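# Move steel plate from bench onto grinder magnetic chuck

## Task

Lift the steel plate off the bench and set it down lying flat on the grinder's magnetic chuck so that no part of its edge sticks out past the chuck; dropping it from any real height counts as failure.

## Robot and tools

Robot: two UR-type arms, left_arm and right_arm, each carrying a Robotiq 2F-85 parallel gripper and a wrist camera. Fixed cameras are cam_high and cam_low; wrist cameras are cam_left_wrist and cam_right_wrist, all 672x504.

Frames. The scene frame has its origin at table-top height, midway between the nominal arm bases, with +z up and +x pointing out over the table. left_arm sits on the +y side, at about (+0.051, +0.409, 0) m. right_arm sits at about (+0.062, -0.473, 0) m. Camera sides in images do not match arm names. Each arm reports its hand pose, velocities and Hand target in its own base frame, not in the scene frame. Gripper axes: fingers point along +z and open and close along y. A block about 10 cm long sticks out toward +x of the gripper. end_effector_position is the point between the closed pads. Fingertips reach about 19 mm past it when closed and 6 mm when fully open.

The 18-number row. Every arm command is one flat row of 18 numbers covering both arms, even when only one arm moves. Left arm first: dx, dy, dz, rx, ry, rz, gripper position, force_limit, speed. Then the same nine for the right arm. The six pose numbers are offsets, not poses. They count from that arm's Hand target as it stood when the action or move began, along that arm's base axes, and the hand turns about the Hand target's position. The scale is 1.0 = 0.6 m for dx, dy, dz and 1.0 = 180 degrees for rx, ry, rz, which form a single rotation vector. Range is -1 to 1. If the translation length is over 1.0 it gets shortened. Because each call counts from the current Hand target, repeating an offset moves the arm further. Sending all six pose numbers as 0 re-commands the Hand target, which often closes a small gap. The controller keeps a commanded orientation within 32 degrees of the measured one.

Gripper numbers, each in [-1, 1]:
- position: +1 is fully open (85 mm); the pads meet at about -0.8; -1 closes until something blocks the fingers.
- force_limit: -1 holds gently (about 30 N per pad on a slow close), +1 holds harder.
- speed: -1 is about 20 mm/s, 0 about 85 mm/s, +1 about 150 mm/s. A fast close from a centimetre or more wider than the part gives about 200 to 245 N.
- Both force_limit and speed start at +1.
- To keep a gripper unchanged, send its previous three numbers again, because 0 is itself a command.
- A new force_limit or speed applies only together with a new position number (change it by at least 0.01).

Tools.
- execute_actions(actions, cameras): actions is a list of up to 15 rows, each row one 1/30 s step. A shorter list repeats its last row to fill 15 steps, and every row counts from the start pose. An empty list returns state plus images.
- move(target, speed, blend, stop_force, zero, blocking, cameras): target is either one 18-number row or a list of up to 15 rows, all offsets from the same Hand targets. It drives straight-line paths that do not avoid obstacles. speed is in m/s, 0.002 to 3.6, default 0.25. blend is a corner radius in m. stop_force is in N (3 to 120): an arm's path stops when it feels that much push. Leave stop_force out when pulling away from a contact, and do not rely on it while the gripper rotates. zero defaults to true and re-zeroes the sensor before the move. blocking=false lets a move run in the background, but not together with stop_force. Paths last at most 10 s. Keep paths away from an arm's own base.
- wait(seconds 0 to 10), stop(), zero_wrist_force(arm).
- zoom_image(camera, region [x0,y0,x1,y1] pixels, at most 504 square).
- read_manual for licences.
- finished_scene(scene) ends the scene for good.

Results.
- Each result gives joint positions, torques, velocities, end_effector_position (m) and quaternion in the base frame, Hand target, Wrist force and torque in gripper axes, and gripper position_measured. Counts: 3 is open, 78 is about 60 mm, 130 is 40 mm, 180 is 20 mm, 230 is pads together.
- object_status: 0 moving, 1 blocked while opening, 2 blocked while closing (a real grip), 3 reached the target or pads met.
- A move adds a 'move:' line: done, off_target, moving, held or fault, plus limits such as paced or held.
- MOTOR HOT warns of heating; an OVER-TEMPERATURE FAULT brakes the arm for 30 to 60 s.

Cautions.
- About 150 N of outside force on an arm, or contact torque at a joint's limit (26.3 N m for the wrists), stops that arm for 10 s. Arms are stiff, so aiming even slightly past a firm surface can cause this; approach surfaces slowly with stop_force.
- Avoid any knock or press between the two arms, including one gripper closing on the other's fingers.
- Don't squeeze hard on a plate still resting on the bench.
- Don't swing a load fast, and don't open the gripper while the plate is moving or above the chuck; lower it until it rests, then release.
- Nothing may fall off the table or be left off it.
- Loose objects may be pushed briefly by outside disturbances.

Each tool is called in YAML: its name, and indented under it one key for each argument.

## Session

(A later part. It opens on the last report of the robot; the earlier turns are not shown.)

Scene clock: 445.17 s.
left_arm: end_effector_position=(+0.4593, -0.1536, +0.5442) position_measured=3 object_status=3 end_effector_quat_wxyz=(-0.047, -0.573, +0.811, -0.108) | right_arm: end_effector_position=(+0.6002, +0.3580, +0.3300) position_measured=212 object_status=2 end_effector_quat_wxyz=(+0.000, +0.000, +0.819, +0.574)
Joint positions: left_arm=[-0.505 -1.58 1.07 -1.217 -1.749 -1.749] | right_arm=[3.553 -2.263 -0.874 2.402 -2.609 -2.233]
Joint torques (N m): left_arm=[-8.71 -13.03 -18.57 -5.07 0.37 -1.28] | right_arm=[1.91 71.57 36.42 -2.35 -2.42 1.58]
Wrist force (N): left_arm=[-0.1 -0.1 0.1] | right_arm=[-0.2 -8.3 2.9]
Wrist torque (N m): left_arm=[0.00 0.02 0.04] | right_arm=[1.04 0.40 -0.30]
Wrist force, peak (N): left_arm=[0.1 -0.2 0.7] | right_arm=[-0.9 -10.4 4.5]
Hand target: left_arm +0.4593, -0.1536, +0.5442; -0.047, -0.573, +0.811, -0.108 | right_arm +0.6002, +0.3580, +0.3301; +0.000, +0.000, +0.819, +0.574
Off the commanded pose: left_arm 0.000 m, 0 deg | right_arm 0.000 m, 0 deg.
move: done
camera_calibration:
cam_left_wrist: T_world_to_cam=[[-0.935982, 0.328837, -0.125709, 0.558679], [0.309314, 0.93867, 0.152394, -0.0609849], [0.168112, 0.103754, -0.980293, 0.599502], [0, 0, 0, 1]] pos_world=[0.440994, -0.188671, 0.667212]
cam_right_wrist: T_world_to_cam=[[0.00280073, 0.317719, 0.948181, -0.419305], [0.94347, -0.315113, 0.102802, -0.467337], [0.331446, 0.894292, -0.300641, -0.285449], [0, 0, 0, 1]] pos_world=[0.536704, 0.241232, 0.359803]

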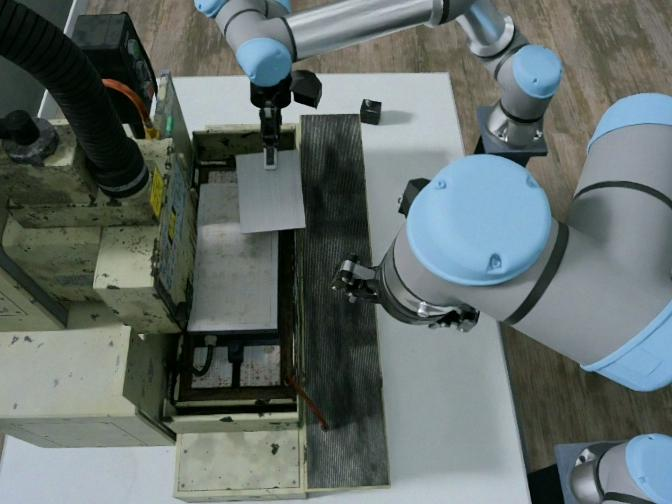

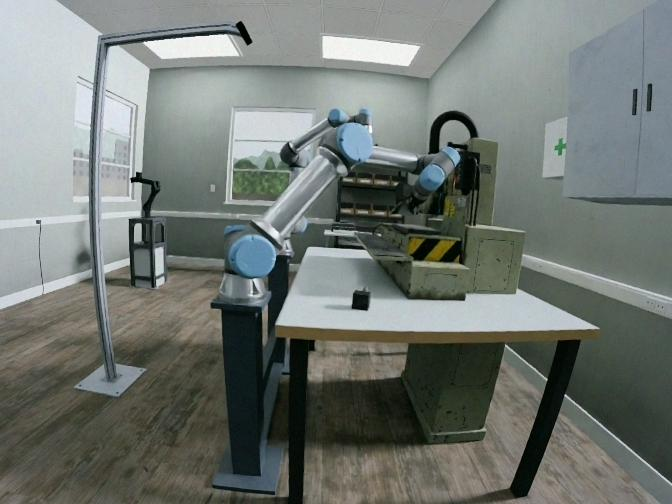

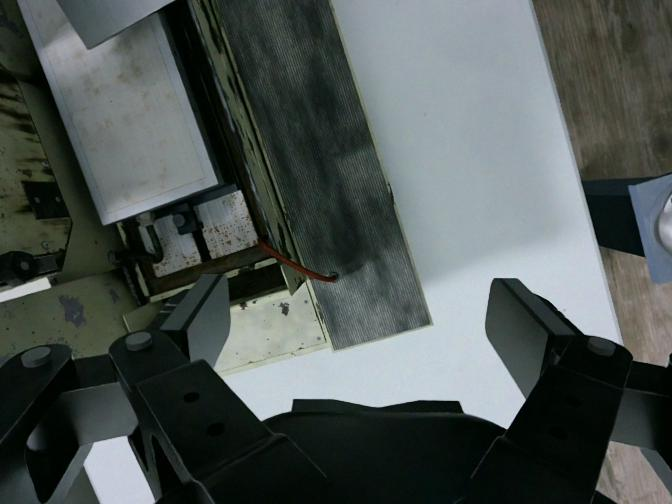

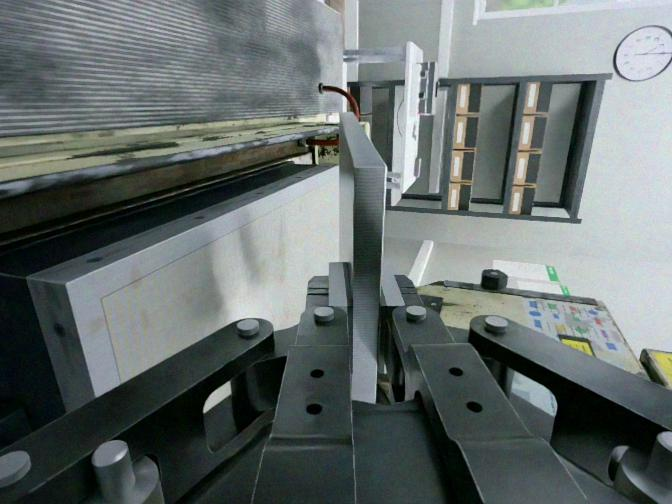

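move:
  target:
    - [0,0,0,0,0,0,1,1,1, 0,0.0217,-0.045,0,0,0,-1,0.3,-1]
    - [0,0,0,0,0,0,1,1,1, 0.113,0.0217,-0.045,0,0,0,-1,0.3,-1]
  speed: 0.06
  cameras: ["all"]

zoom_image:
  camera: "cam_high"
  region: [150, 90, 390, 360]

zoom_image:
  camera: "cam_low"
  region: [380, 160, 500, 260]

Scene clock: 457.30 s.
left_arm: end_effector_position=(+0.4593, -0.1536, +0.5442) position_measured=3 object_status=3 end_effector_quat_wxyz=(-0.047, -0.573, +0.811, -0.108) | right_arm: end_effector_position=(+0.6681, +0.3709, +0.3031) position_measured=212 object_status=2 end_effector_quat_wxyz=(+0.001, +0.000, +0.819, +0.574)
Joint positions: left_arm=[-0.505 -1.58 1.07 -1.217 -1.749 -1.749] | right_arm=[3.53 -2.529 -0.47 2.236 -2.625 -2.265]
Joint torques (N m): left_arm=[-9.32 -14.35 -18.17 -5.13 0.48 -1.53] | right_arm=[13.3 77.97 23.28 0.69 -3.34 2.64]
Wrist force (N): left_arm=[0.3 0.0 0.3] | right_arm=[-0.4 -8.3 3.1]
Wrist torque (N m): left_arm=[0.02 -0.06 0.03] | right_arm=[1.06 0.42 -0.21]
Wrist force, peak (N): left_arm=[0.5 0.2 0.4] | right_arm=[-0.6 -9.5 4.3]
Hand target: left_arm +0.4593, -0.1536, +0.5442; -0.047, -0.573, +0.811, -0.108 | right_arm +0.6680, +0.3710, +0.3031; +0.000, +0.000, +0.819, +0.574
Off the commanded pose: left_arm 0.000 m, 0 deg | right_arm 0.000 m, 0 deg.
move: done
camera_calibration:
cam_left_wrist: T_world_to_cam=[[-0.935982, 0.328837, -0.125709, 0.558679], [0.309314, 0.93867, 0.152394, -0.0609849], [0.168112, 0.103754, -0.980293, 0.599502], [0, 0, 0, 1]] pos_world=[0.440994, -0.188671, 0.667212]
cam_right_wrist: T_world_to_cam=[[0.00233739, 0.317558, 0.948236, -0.397689], [0.943441, -0.315072, 0.10319, -0.524681], [0.331532, 0.894364, -0.300334, -0.327781], [0, 0, 0, 1]] pos_world=[0.604605, 0.254132, 0.332801]

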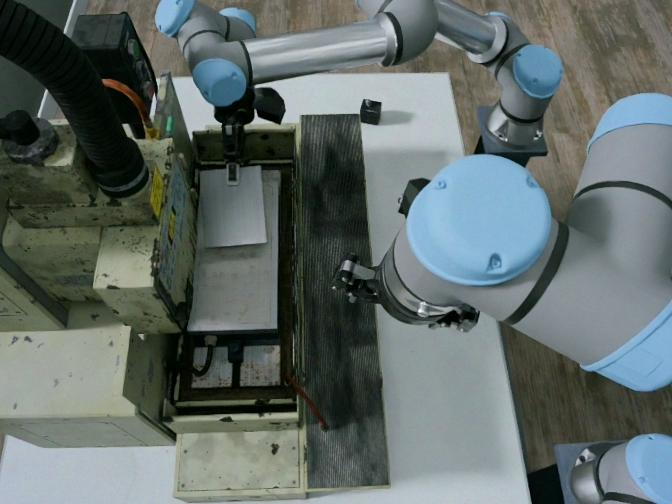

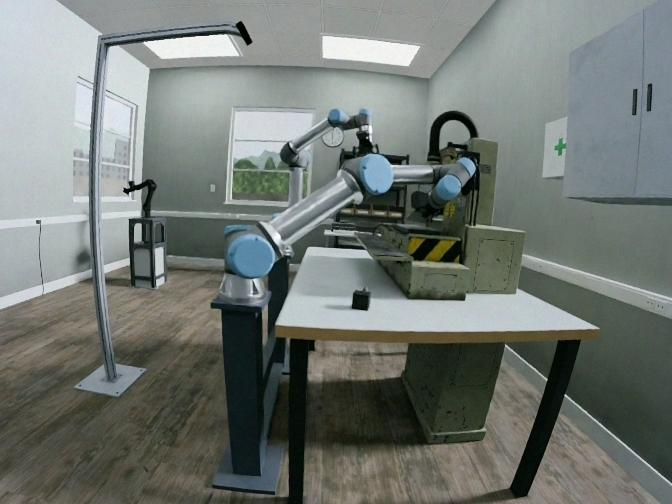

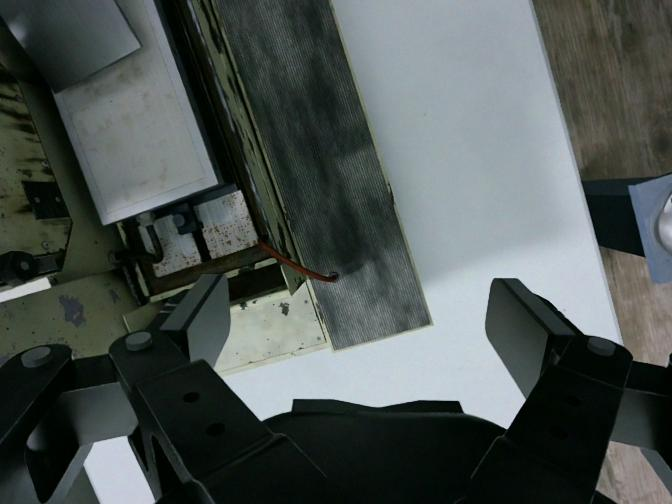

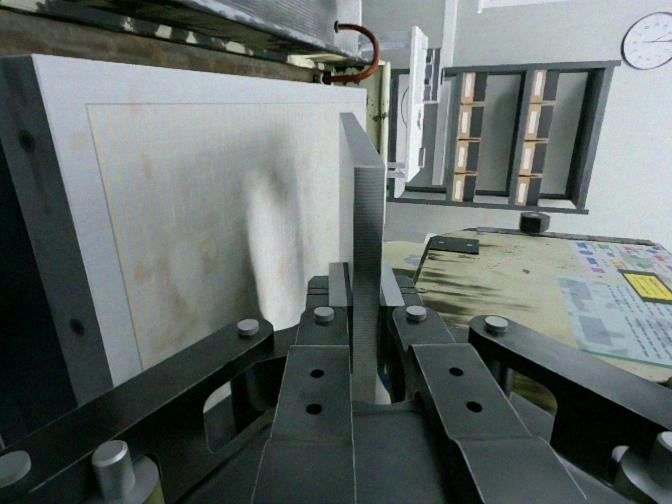

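Scaled by 1.867 from the camera's 672x504 image, which has a finer 960x720 frame.

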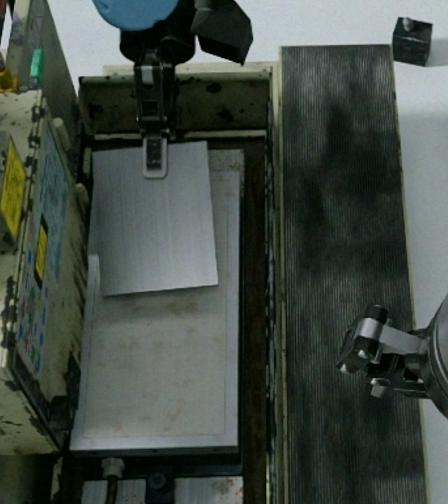

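Scaled by 4.200 from the camera's 672x504 image, which has a finer 960x720 frame.

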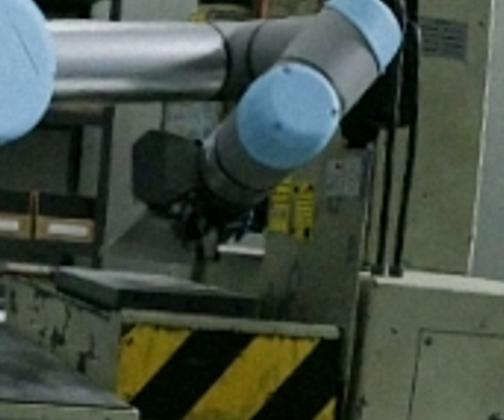

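move:
  target: [0,0,0,0,0,0,1,1,1, 0,0,0,0,0,-0.0222,-1,0.3,-1]
  speed: 0.06
  cameras: ["cam_high"]

zoom_image:
  camera: "cam_high"
  region: [170, 150, 300, 280]

Scene clock: 466.60 s.
left_arm: end_effector_position=(+0.4593, -0.1536, +0.5442) position_measured=3 object_status=3 end_effector_quat_wxyz=(-0.047, -0.573, +0.811, -0.108) | right_arm: end_effector_position=(+0.6680, +0.3711, +0.3031) position_measured=212 object_status=2 end_effector_quat_wxyz=(+0.020, +0.029, +0.818, +0.574)
Joint positions: left_arm=[-0.505 -1.58 1.07 -1.217 -1.749 -1.749] | right_arm=[3.541 -2.428 -0.642 2.395 -2.565 -2.162]
Joint torques (N m): left_arm=[-8.9 -16.18 -19.23 -5.33 0.56 -1.53] | right_arm=[-0.92 58.11 37.99 -1.88 -5.79 -2.79]
Wrist force (N): left_arm=[-0.2 0.0 0.1] | right_arm=[0.0 -8.3 3.0]
Wrist torque (N m): left_arm=[0.01 0.03 0.03] | right_arm=[1.07 0.36 -0.20]
Wrist force, peak (N): left_arm=[-0.3 0.0 0.6] | right_arm=[-0.2 -8.6 3.3]
Hand target: left_arm +0.4593, -0.1536, +0.5442; -0.047, -0.573, +0.811, -0.108 | right_arm +0.6680, +0.3710, +0.3031; +0.020, +0.029, +0.818, +0.574
Off the commanded pose: left_arm 0.000 m, 0 deg | right_arm 0.000 m, 0 deg.
move: done
Images, in order (width x height): cam_high 672x504.

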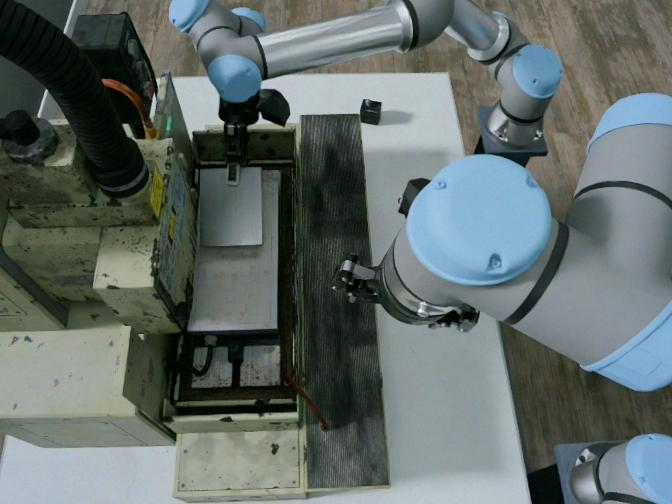

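Scaled by 3.877 from the camera's 672x504 image, which has a finer 960x720 frame.

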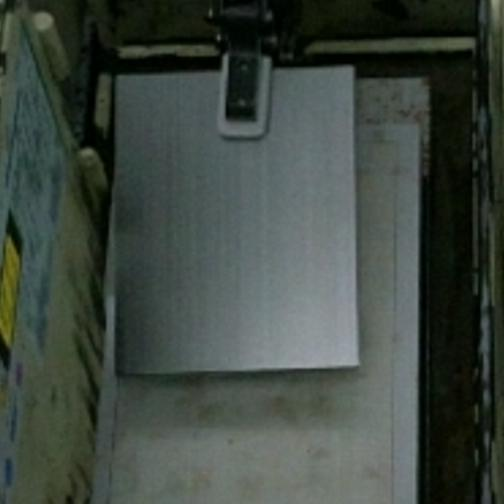

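move:
  target: [0,0,0,0,0,0,1,1,1, -0.0117,0,-0.01,0,0,0,-1,0.3,-1]
  speed: 0.05

move:
  target: [0,0,0,0,0,0,1,1,1, 0,0,-0.06,0,0,0,-1,0.3,-1]
  speed: 0.01
  stop_force: 3
  cameras: ["cam_high","cam_right_wrist"]

zoom_image:
  camera: "cam_high"
  region: [170, 150, 300, 280]

Scene clock: 474.57 s.
left_arm: end_effector_position=(+0.4593, -0.1536, +0.5442) position_measured=3 object_status=3 end_effector_quat_wxyz=(-0.047, -0.573, +0.811, -0.108) | right_arm: end_effector_position=(+0.6610, +0.3710, +0.2972) position_measured=212 object_status=2 end_effector_quat_wxyz=(+0.021, +0.029, +0.818, +0.574) end_effector_velocity=(+0.000, +0.000, +0.001) end_effector_angular_velocity=(-0.001, +0.002, -0.001)
Joint positions: left_arm=[-0.505 -1.58 1.07 -1.217 -1.749 -1.749] | right_arm=[3.545 -2.399 -0.709 2.438 -2.561 -2.158]
Joint velocities: left_arm=[within noise] | right_arm=[-0.001 -0.001 0.003 -0.005 0 0]
Joint torques (N m): left_arm=[-8.52 -16.3 -19.93 -4.93 0.43 -1.21] | right_arm=[6.68 59.4 37.6 -1.65 -1.24 2.38]
Wrist force (N): left_arm=[0.0 0.0 0.5] | right_arm=[0.0 -8.1 3.1]
Wrist torque (N m): left_arm=[0.01 0.01 0.03] | right_arm=[1.09 0.36 -0.30]
Wrist force, peak (N): left_arm=[-0.2 -0.1 0.6] | right_arm=[-0.1 -8.8 3.4]
Hand target: left_arm +0.4593, -0.1536, +0.5442; -0.047, -0.573, +0.811, -0.108 | right_arm +0.6610, +0.3710, +0.2971; +0.020, +0.029, +0.818, +0.574
Off the commanded pose: left_arm 0.000 m, 0 deg | right_arm 0.000 m, 0 deg.
move: done

Scene clock: 477.03 s.
left_arm: end_effector_position=(+0.4593, -0.1536, +0.5442) position_measured=3 object_status=3 end_effector_quat_wxyz=(-0.047, -0.573, +0.811, -0.108) | right_arm: end_effector_position=(+0.6610, +0.3710, +0.2814) position_measured=212 object_status=2 end_effector_quat_wxyz=(+0.020, +0.029, +0.818, +0.574)
Joint positions: left_arm=[-0.505 -1.58 1.07 -1.217 -1.749 -1.749] | right_arm=[3.545 -2.399 -0.75 2.478 -2.562 -2.158]
Joint torques (N m): left_arm=[-9.12 -15.88 -18.62 -5.06 0.48 -1.2] | right_arm=[-10.32 64.91 35.82 -1.82 -1.12 -1.82]
Wrist force (N): left_arm=[0.0 0.1 0.4] | right_arm=[-0.1 -6.6 2.9]
Wrist torque (N m): left_arm=[0.04 0.00 0.03] | right_arm=[0.83 0.23 -0.37]
Wrist force, peak (N): left_arm=[0.2 -0.2 0.6] | right_arm=[0.2 -8.5 3.0]
Hand target: left_arm +0.4593, -0.1536, +0.5442; -0.047, -0.573, +0.811, -0.108 | right_arm +0.6610, +0.3710, +0.2814; +0.020, +0.029, +0.818, +0.574 (not the last commanded pose)
Off the commanded pose: left_arm 0.000 m, 0 deg | right_arm 0.020 m, 0 deg.
move: contact (right_arm)
camera_calibration:
cam_right_wrist: T_world_to_cam=[[0.0245449, 0.316579, 0.948248, -0.391543], [0.919209, -0.380038, 0.103085, -0.475567], [0.393005, 0.869108, -0.30033, -0.363275], [0, 0, 0, 1]] pos_world=[0.589525, 0.258946, 0.311201]
Images, in order (width x height): cam_high 672x504, cam_right_wrist 672x504.

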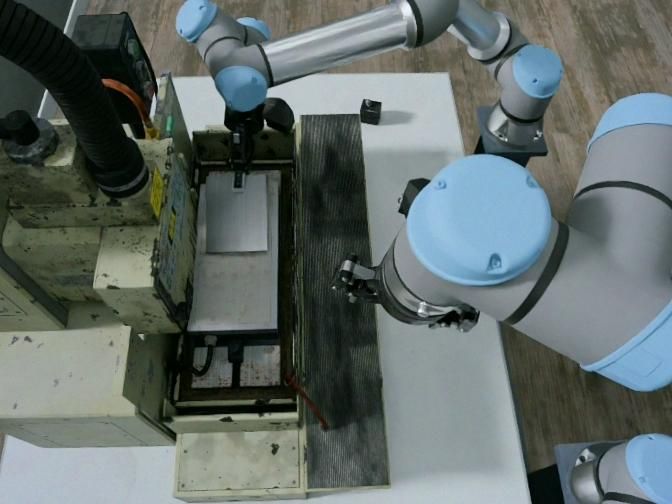

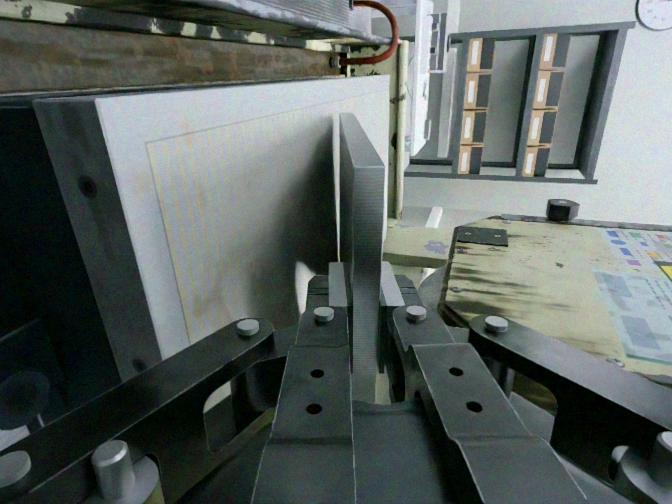

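Scaled by 3.877 from the camera's 672x504 image, which has a finer 960x720 frame.

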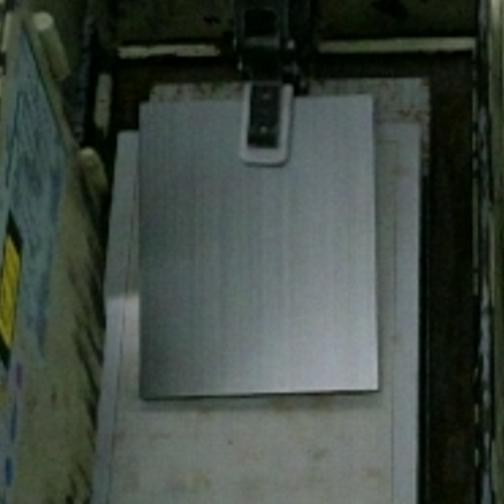

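move:
  target: [0,0,0,0,0,0,1,1,1, -0.0008,-0.0115,-0.038,0.061,-0.0043,0,-1,0.3,-1]
  speed: 0.03
  cameras: ["cam_high","cam_right_wrist","cam_low"]

zoom_image:
  camera: "cam_high"
  region: [170, 130, 300, 260]

zoom_image:
  camera: "cam_low"
  region: [380, 160, 500, 260]

Scene clock: 487.40 s.
left_arm: end_effector_position=(+0.4593, -0.1536, +0.5442) position_measured=3 object_status=3 end_effector_quat_wxyz=(-0.047, -0.573, +0.811, -0.108) | right_arm: end_effector_position=(+0.6604, +0.3640, +0.2586) position_measured=212 object_status=2 end_effector_quat_wxyz=(+0.023, +0.027, +0.759, +0.650) end_effector_velocity=(+0.001, +0.000, -0.001) end_effector_angular_velocity=(-0.002, -0.003, -0.001)
Joint positions: left_arm=[-0.505 -1.58 1.07 -1.217 -1.749 -1.749] | right_arm=[3.518 -2.318 -1.035 3.005 -2.67 -1.884]
Joint velocities: left_arm=[within noise] | right_arm=[0 -0.003 0.002 -0.001 0.002 -0.005]
Joint torques (N m): left_arm=[-8.49 -17.13 -19.34 -4.94 0.53 -1.22] | right_arm=[-0.4 61.79 40.25 -0.86 0.48 -2.9]
Wrist force (N): left_arm=[0.1 0.0 0.0] | right_arm=[0.0 -8.7 -0.1]
Wrist torque (N m): left_arm=[0.01 -0.02 0.03] | right_arm=[1.13 0.42 -0.30]
Wrist force, peak (N): left_arm=[0.2 -0.1 0.6] | right_arm=[-1.0 -8.4 -3.4]
Hand target: left_arm +0.4593, -0.1536, +0.5442; -0.047, -0.573, +0.811, -0.108 | right_arm +0.6605, +0.3641, +0.2586; +0.023, +0.027, +0.759, +0.650
Off the commanded pose: left_arm 0.000 m, 0 deg | right_arm 0.000 m, 0 deg.
move: done
camera_calibration:
cam_right_wrist: T_world_to_cam=[[0.0117294, 0.130099, 0.991432, -0.302488], [0.918266, -0.393855, 0.0408193, -0.45361], [0.39579, 0.909919, -0.124085, -0.426123], [0, 0, 0, 1]] pos_world=[0.588738, 0.248435, 0.265536]
Images, in order (width x height): cam_high 672x504, cam_low 672x504, cam_right_wrist 672x504.

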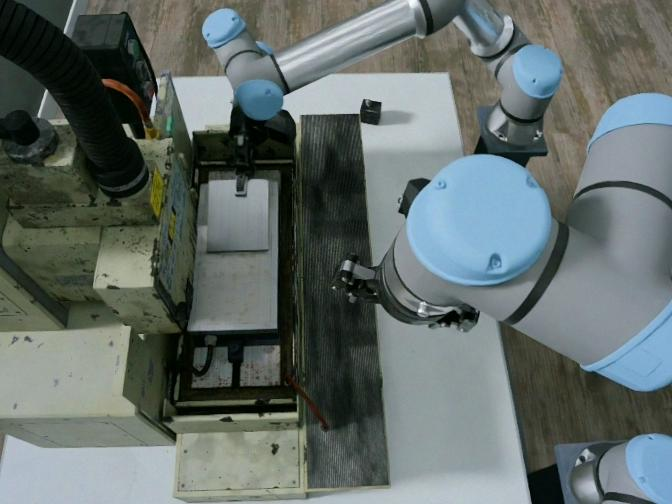

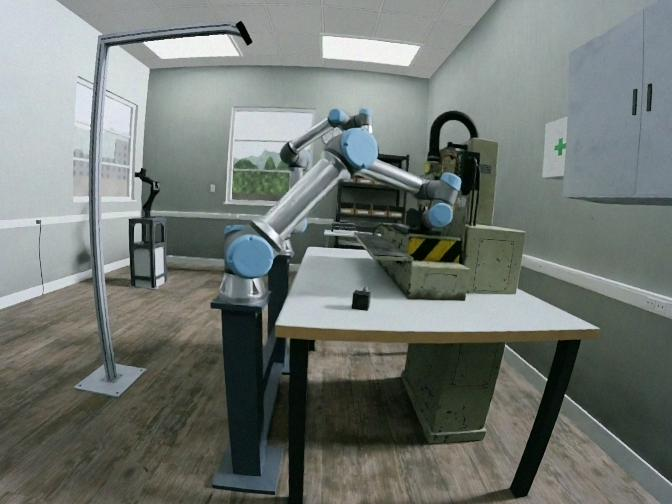

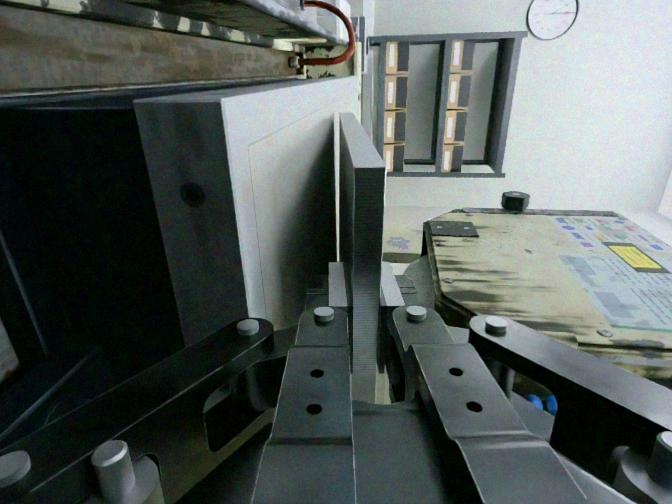

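Scaled by 3.877 from the camera's 672x504 image, which has a finer 960x720 frame.

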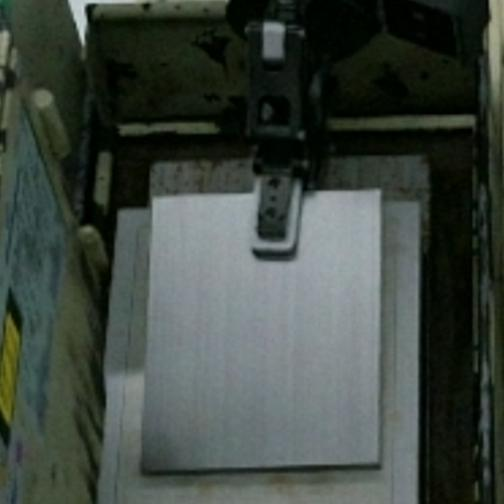

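Scaled by 4.200 from the camera's 672x504 image, which has a finer 960x720 frame.

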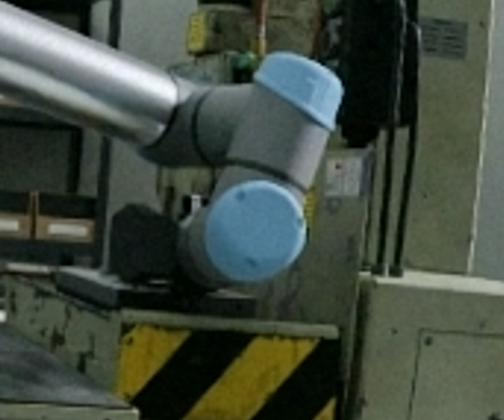

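move:
  target:
    - [0,0,0,0,0,0,1,1,1, 0,0,0.01,0,0,0,-1,0.3,-1]
    - [0,0,0,0,0,0,1,1,1, 0.001,0.05,0.01,0,0,0,-1,0.3,-1]
    - [0,0,0,0,0,0,1,1,1, 0.001,0.05,0.002,0,0,0,-1,0.3,-1]
  speed: 0.04
  cameras: ["cam_high","cam_right_wrist"]

zoom_image:
  camera: "cam_high"
  region: [170, 150, 300, 280]

Scene clock: 503.30 s.
left_arm: end_effector_position=(+0.4593, -0.1536, +0.5442) position_measured=3 object_status=3 end_effector_quat_wxyz=(-0.047, -0.573, +0.811, -0.108) | right_arm: end_effector_position=(+0.6603, +0.3746, +0.2666) position_measured=212 object_status=2 end_effector_quat_wxyz=(+0.024, +0.025, +0.759, +0.650)
Joint positions: left_arm=[-0.505 -1.58 1.07 -1.217 -1.749 -1.749] | right_arm=[3.533 -2.316 -1.017 2.998 -2.657 -1.874]
Joint torques (N m): left_arm=[-8.19 -17.43 -21.11 -5.05 0.46 -1.25] | right_arm=[3.27 56.87 23.76 0.13 -0.46 0.09]
Wrist force (N): left_arm=[0.0 -0.1 0.3] | right_arm=[-1.2 -1.8 -4.5]
Wrist torque (N m): left_arm=[0.01 0.00 0.04] | right_arm=[1.53 0.52 -0.21]
Wrist force, peak (N): left_arm=[0.3 0.0 0.6] | right_arm=[-6.6 68.5 -92.4]
Hand target: left_arm +0.4593, -0.1536, +0.5442; -0.047, -0.573, +0.811, -0.108 | right_arm +0.6603, +0.3746, +0.2666; +0.024, +0.025, +0.759, +0.650 (not the last commanded pose)
Tool commands: left_gripper/position=+1.0 left_gripper/force_limit=+1.0 left_gripper/speed=+1.0 right_gripper/position=-1.0 right_gripper/force_limit=+0.301961 right_gripper/speed=-1.0
Off the commanded pose: left_arm 0.000 m, 0 deg | right_arm 0.021 m, 0 deg.
FORCE FAULT: contact force on the right arm reached its limit, and that arm stopped. The contact can be on any part of that arm, not only on its tool. That arm's remaining commands of this call were not run. That arm is still stopped at the end of this call. That arm stays stopped for about 10 more seconds. Until then a move that you send moves the other arm only, and its call returns only when the move has ended. Once the stop has ended, the next robot result says so. If the stop ends while you think or write, that arm runs what you send next, counted from a new Hand target: where the arm stands when the stop ends. While its stop runs, that arm takes no new command, but its gripper still runs the gripper command that each later call begins with. Until it ends, the stop uses up actions while you think or wait. An arm that is not stopped still takes commands.
move: fault (right_arm); path passed 1 of 3 targets
camera_calibration:
cam_right_wrist: T_world_to_cam=[[0.00820313, 0.128747, 0.991644, -0.308997], [0.918783, -0.392377, 0.0433426, -0.451301], [0.394678, 0.910749, -0.121509, -0.434952], [0, 0, 0, 1]] pos_world=[0.588849, 0.258834, 0.273125]
Images, in order (width x height): cam_high 672x504, cam_right_wrist 672x504.

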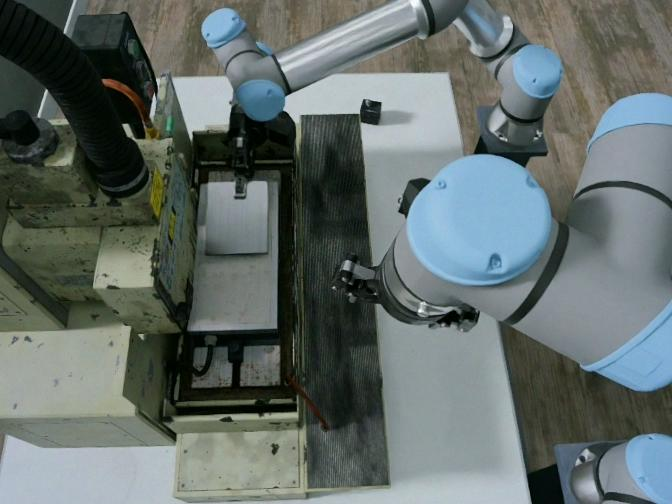

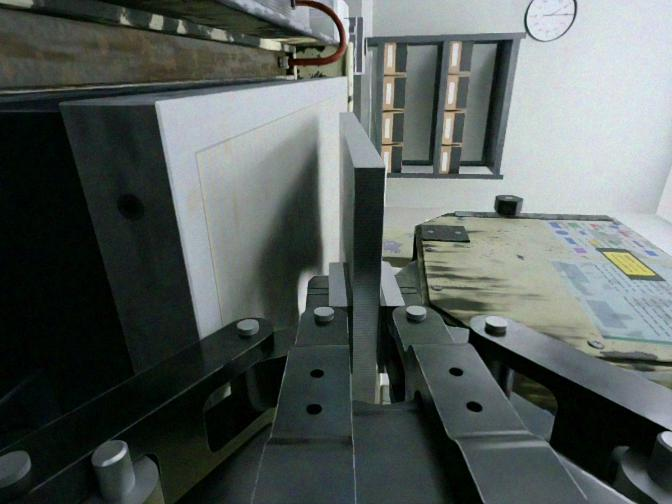

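Scaled by 3.877 from the camera's 672x504 image, which has a finer 960x720 frame.

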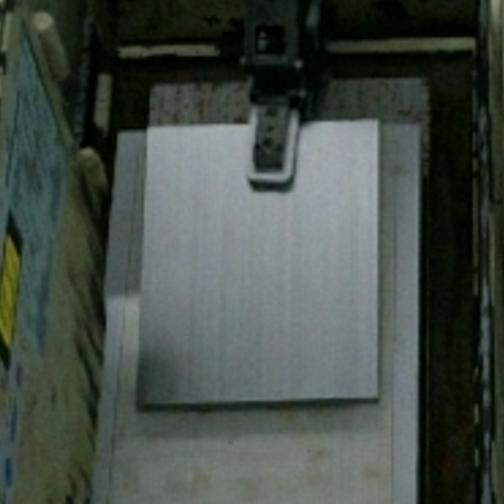

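wait:
  seconds: 10

Scene clock: 524.07 s.
left_arm: end_effector_position=(+0.4593, -0.1536, +0.5442) position_measured=3 object_status=3 end_effector_quat_wxyz=(-0.047, -0.573, +0.811, -0.108) | right_arm: end_effector_position=(+0.6603, +0.3746, +0.2666) position_measured=212 object_status=2 end_effector_quat_wxyz=(+0.024, +0.025, +0.759, +0.650)
Joint positions: left_arm=[-0.505 -1.58 1.07 -1.217 -1.749 -1.749] | right_arm=[3.533 -2.316 -1.017 2.998 -2.657 -1.874]
Joint torques (N m): left_arm=[-8.62 -18.96 -19.88 -5.3 0.08 -0.89] | right_arm=[0.84 56.87 22.91 -0.06 -0.74 -0.05]
Wrist force (N): left_arm=[0.2 0.2 0.3] | right_arm=[-1.3 -2.0 -4.4]
Wrist torque (N m): left_arm=[0.05 -0.04 0.03] | right_arm=[1.50 0.54 -0.21]
Wrist force, peak (N): left_arm=[0.2 -0.4 0.6] | right_arm=[-1.2 -2.0 -4.7]
Hand target: left_arm +0.4593, -0.1536, +0.5442; -0.047, -0.573, +0.811, -0.108 | right_arm +0.6603, +0.3746, +0.2666; +0.024, +0.025, +0.759, +0.650 (not the last commanded pose)
Tool commands: left_gripper/position=+1.0 left_gripper/force_limit=+1.0 left_gripper/speed=+1.0 right_gripper/position=-1.0 right_gripper/force_limit=+0.301961 right_gripper/speed=-1.0
Off the commanded pose: left_arm 0.000 m, 0 deg | right_arm 0.021 m, 0 deg.
FORCE FAULT, CONTINUED: the right arm's stop, for the force fault that an earlier result reported, is over. The rest of the stop counts as 20 of the actions that you can send in this scene. During its stop the right arm's controller moved it back a little. That arm's target is now where it stood when the stop ended, not its last command. That arm accepts commands again.
wait: 10.00 s; at rest from the start

move:
  target:
    - [0,0,0,0,0,0,1,1,1, 0,-0.02,0.003,0,0,0,-1,0.3,-1]
    - [0,0,0,0,0,0,1,1,1, 0,-0.02,0.055,0,0,0,-1,0.3,-1]
    - [0,0,0,0,0,0,1,1,1, 0,0.05,0.055,-0.05,0.0035,0,-1,0.3,-1]
  speed: 0.05

move:
  target: [0,0,0,0,0,0,1,1,1, 0,0,-0.06,0,0,0,-1,0.3,-1]
  speed: 0.01
  stop_force: 3
  cameras: ["cam_high","cam_right_wrist"]

zoom_image:
  camera: "cam_high"
  region: [170, 150, 300, 280]

Scene clock: 532.40 s.
left_arm: end_effector_position=(+0.4593, -0.1536, +0.5442) position_measured=3 object_status=3 end_effector_quat_wxyz=(-0.047, -0.573, +0.811, -0.108) | right_arm: end_effector_position=(+0.6603, +0.4048, +0.2995) position_measured=212 object_status=2 end_effector_quat_wxyz=(+0.021, +0.026, +0.808, +0.588)
Joint positions: left_arm=[-0.505 -1.58 1.07 -1.217 -1.749 -1.749] | right_arm=[3.589 -2.395 -0.719 2.536 -2.546 -2.07]
Joint torques (N m): left_arm=[-8.98 -21.1 -18.06 -4.9 0.27 -1.08] | right_arm=[-14.4 76.64 16.18 2.02 -4.86 2.84]
Wrist force (N): left_arm=[0.4 -0.3 0.3] | right_arm=[0.2 -8.4 2.7]
Wrist torque (N m): left_arm=[-0.03 -0.06 0.04] | right_arm=[1.08 0.35 -0.24]
Wrist force, peak (N): left_arm=[0.0 0.2 0.6] | right_arm=[0.2 -10.5 0.8]
Hand target: left_arm +0.4593, -0.1536, +0.5442; -0.047, -0.573, +0.811, -0.108 | right_arm +0.6603, +0.4046, +0.2996; +0.021, +0.027, +0.808, +0.588
Off the commanded pose: left_arm 0.000 m, 0 deg | right_arm 0.000 m, 0 deg.
move: done

Scene clock: 535.60 s.
left_arm: end_effector_position=(+0.4593, -0.1536, +0.5442) position_measured=3 object_status=3 end_effector_quat_wxyz=(-0.047, -0.573, +0.811, -0.108) | right_arm: end_effector_position=(+0.6603, +0.4046, +0.2768) position_measured=212 object_status=2 end_effector_quat_wxyz=(+0.021, +0.027, +0.808, +0.589)
Joint positions: left_arm=[-0.505 -1.58 1.07 -1.217 -1.749 -1.749] | right_arm=[3.589 -2.395 -0.777 2.594 -2.546 -2.069]
Joint torques (N m): left_arm=[-7.94 -19.91 -18.4 -4.76 0.11 -1.03] | right_arm=[-9.76 67.89 36.44 -1.74 -2.01 2.37]
Wrist force (N): left_arm=[0.2 0.0 0.5] | right_arm=[-0.5 -6.4 2.8]
Wrist torque (N m): left_arm=[0.01 -0.02 0.03] | right_arm=[0.76 0.31 -0.37]
Wrist force, peak (N): left_arm=[0.2 0.1 0.6] | right_arm=[0.4 -9.0 2.8]
Hand target: left_arm +0.4593, -0.1536, +0.5442; -0.047, -0.573, +0.811, -0.108 | right_arm +0.6603, +0.4046, +0.2769; +0.021, +0.027, +0.808, +0.589 (not the last commanded pose)
Off the commanded pose: left_arm 0.000 m, 0 deg | right_arm 0.013 m, 0 deg.
move: contact (right_arm)
camera_calibration:
cam_right_wrist: T_world_to_cam=[[0.0189104, 0.28226, 0.959152, -0.383188], [0.919574, -0.381474, 0.0941305, -0.458956], [0.392461, 0.880231, -0.266773, -0.407039], [0, 0, 0, 1]] pos_world=[0.589037, 0.291367, 0.30215]
Images, in order (width x height): cam_high 672x504, cam_right_wrist 672x504.

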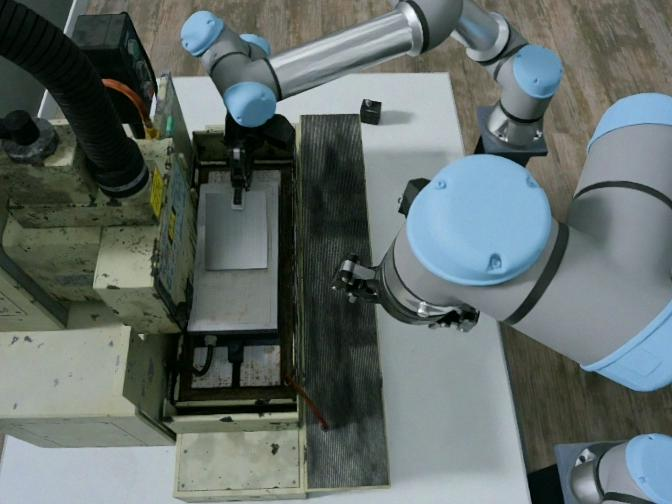

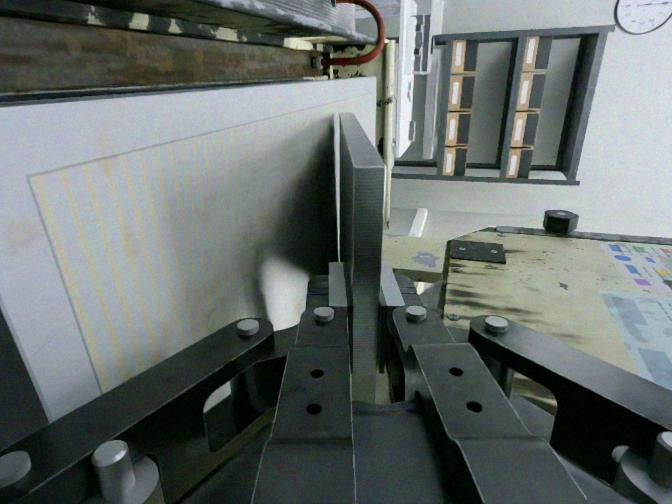

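Scaled by 3.877 from the camera's 672x504 image, which has a finer 960x720 frame.

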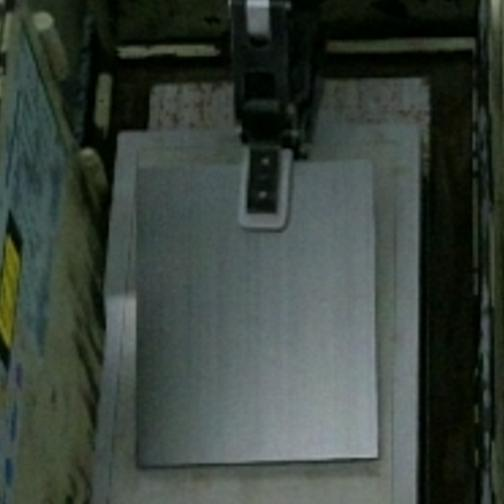

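move:
  target: [0,0,0,0,0,0,1,1,1, 0,0,0,0,0,0,-0.45,0.3,-1]
  cameras: ["cam_high","cam_right_wrist"]

Scene clock: 540.27 s.
left_arm: end_effector_position=(+0.4593, -0.1536, +0.5442) position_measured=3 object_status=3 end_effector_quat_wxyz=(-0.047, -0.573, +0.811, -0.108) | right_arm: end_effector_position=(+0.6603, +0.4046, +0.2769) position_measured=186 object_status=0 end_effector_quat_wxyz=(+0.021, +0.027, +0.808, +0.589)
Joint positions: left_arm=[-0.505 -1.58 1.07 -1.217 -1.749 -1.749] | right_arm=[3.589 -2.395 -0.777 2.594 -2.546 -2.069]
Joint torques (N m): left_arm=[-8.74 -20.42 -19.78 -4.79 0.16 -0.85] | right_arm=[-3.87 71.59 30.22 -1.44 -0.68 -0.78]
Wrist force (N): left_arm=[0.3 0.0 0.3] | right_arm=[-0.8 -4.6 2.4]
Wrist torque (N m): left_arm=[0.02 -0.04 0.04] | right_arm=[0.38 0.43 -0.31]
Wrist force, peak (N): left_arm=[0.0 0.1 0.8] | right_arm=[-0.7 -6.9 2.8]
Hand target: left_arm +0.4593, -0.1536, +0.5442; -0.047, -0.573, +0.811, -0.108 | right_arm +0.6603, +0.4046, +0.2769; +0.021, +0.027, +0.808, +0.589
Off the commanded pose: left_arm 0.000 m, 0 deg | right_arm 0.000 m, 0 deg.
move: done
camera_calibration:
cam_right_wrist: T_world_to_cam=[[0.0188497, 0.282283, 0.959146, -0.383253], [0.91954, -0.381536, 0.0942175, -0.458953], [0.392545, 0.880197, -0.266763, -0.407054], [0, 0, 0, 1]] pos_world=[0.589037, 0.291367, 0.30225]
Images, in order (width x height): cam_high 672x504, cam_right_wrist 672x504.

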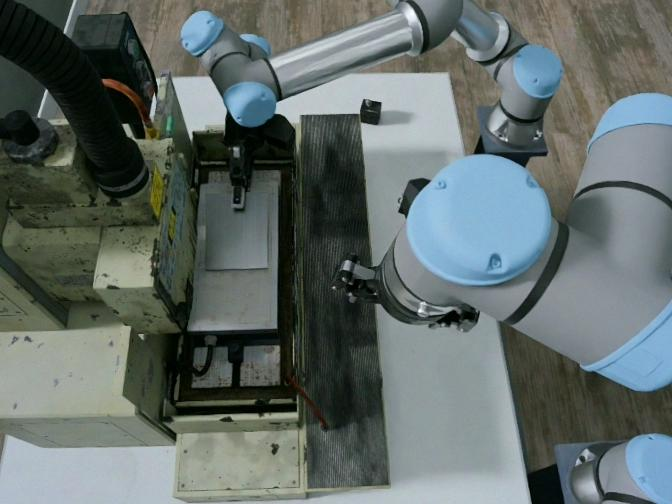

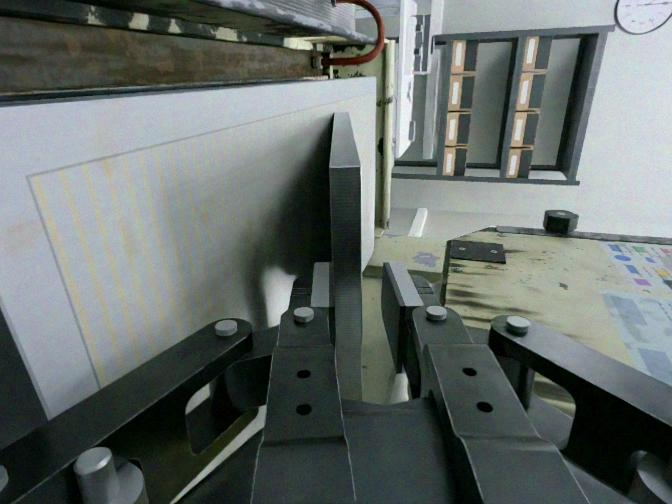

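move:
  target:
    - [0,0,0,0,0,0,1,1,1, 0,0,-0.017,0,0,0,-0.45,0.3,-1]
    - [0,0,0,0,0,0,1,1,1, -0.003,-0.045,-0.017,0,0,0,-0.45,0.3,-1]
  speed: 0.03
  stop_force: 12
  cameras: ["cam_high","cam_right_wrist"]

zoom_image:
  camera: "cam_high"
  region: [170, 150, 300, 280]

Scene clock: 548.80 s.
left_arm: end_effector_position=(+0.4593, -0.1536, +0.5442) position_measured=3 object_status=3 end_effector_quat_wxyz=(-0.047, -0.573, +0.811, -0.108) | right_arm: end_effector_position=(+0.6603, +0.4046, +0.2684) position_measured=186 object_status=3 end_effector_quat_wxyz=(+0.021, +0.026, +0.808, +0.588)
Joint positions: left_arm=[-0.505 -1.58 1.07 -1.217 -1.749 -1.749] | right_arm=[3.589 -2.397 -0.796 2.615 -2.546 -2.07]
Joint torques (N m): left_arm=[-8.86 -21.44 -19.65 -5.19 0.06 -1.11] | right_arm=[6.17 65.06 35.05 1.43 0.68 -0.47]
Wrist force (N): left_arm=[0.2 0.0 0.3] | right_arm=[-0.6 -4.5 0.2]
Wrist torque (N m): left_arm=[0.02 -0.03 0.04] | right_arm=[0.42 0.52 -0.28]
Wrist force, peak (N): left_arm=[0.2 0.0 0.7] | right_arm=[-5.4 28.2 -20.6]
Hand target: left_arm +0.4593, -0.1536, +0.5442; -0.047, -0.573, +0.811, -0.108 | right_arm +0.6603, +0.4046, +0.2684; +0.021, +0.026, +0.808, +0.588 (not the last commanded pose)
Off the commanded pose: left_arm 0.000 m, 0 deg | right_arm 0.027 m, 0 deg.
move: contact (right_arm); path passed 0 of 2 targets
camera_calibration:
cam_right_wrist: T_world_to_cam=[[0.0188227, 0.282297, 0.959142, -0.375087], [0.919576, -0.381447, 0.0942221, -0.458202], [0.39246, 0.880231, -0.266774, -0.409279], [0, 0, 0, 1]] pos_world=[0.589037, 0.291366, 0.29375]
Images, in order (width x height): cam_high 672x504, cam_right_wrist 672x504.

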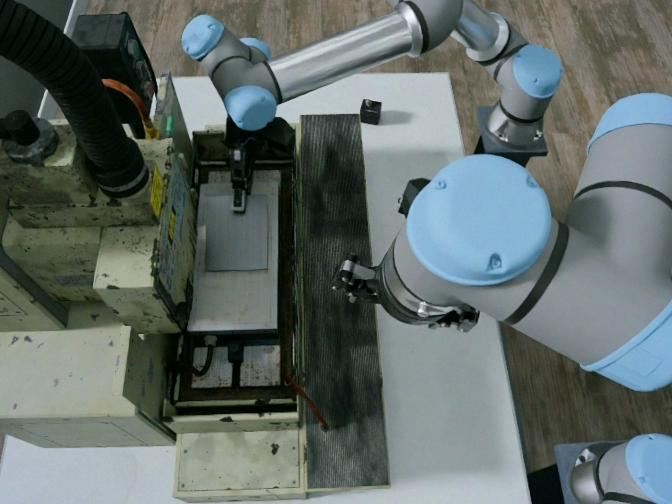

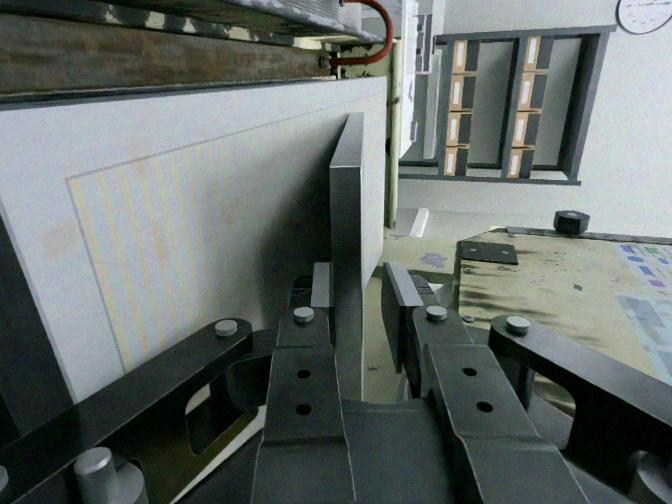

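Scaled by 3.877 from the camera's 672x504 image, which has a finer 960x720 frame.

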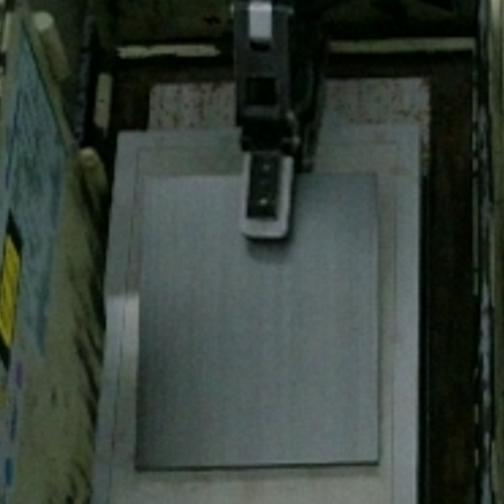

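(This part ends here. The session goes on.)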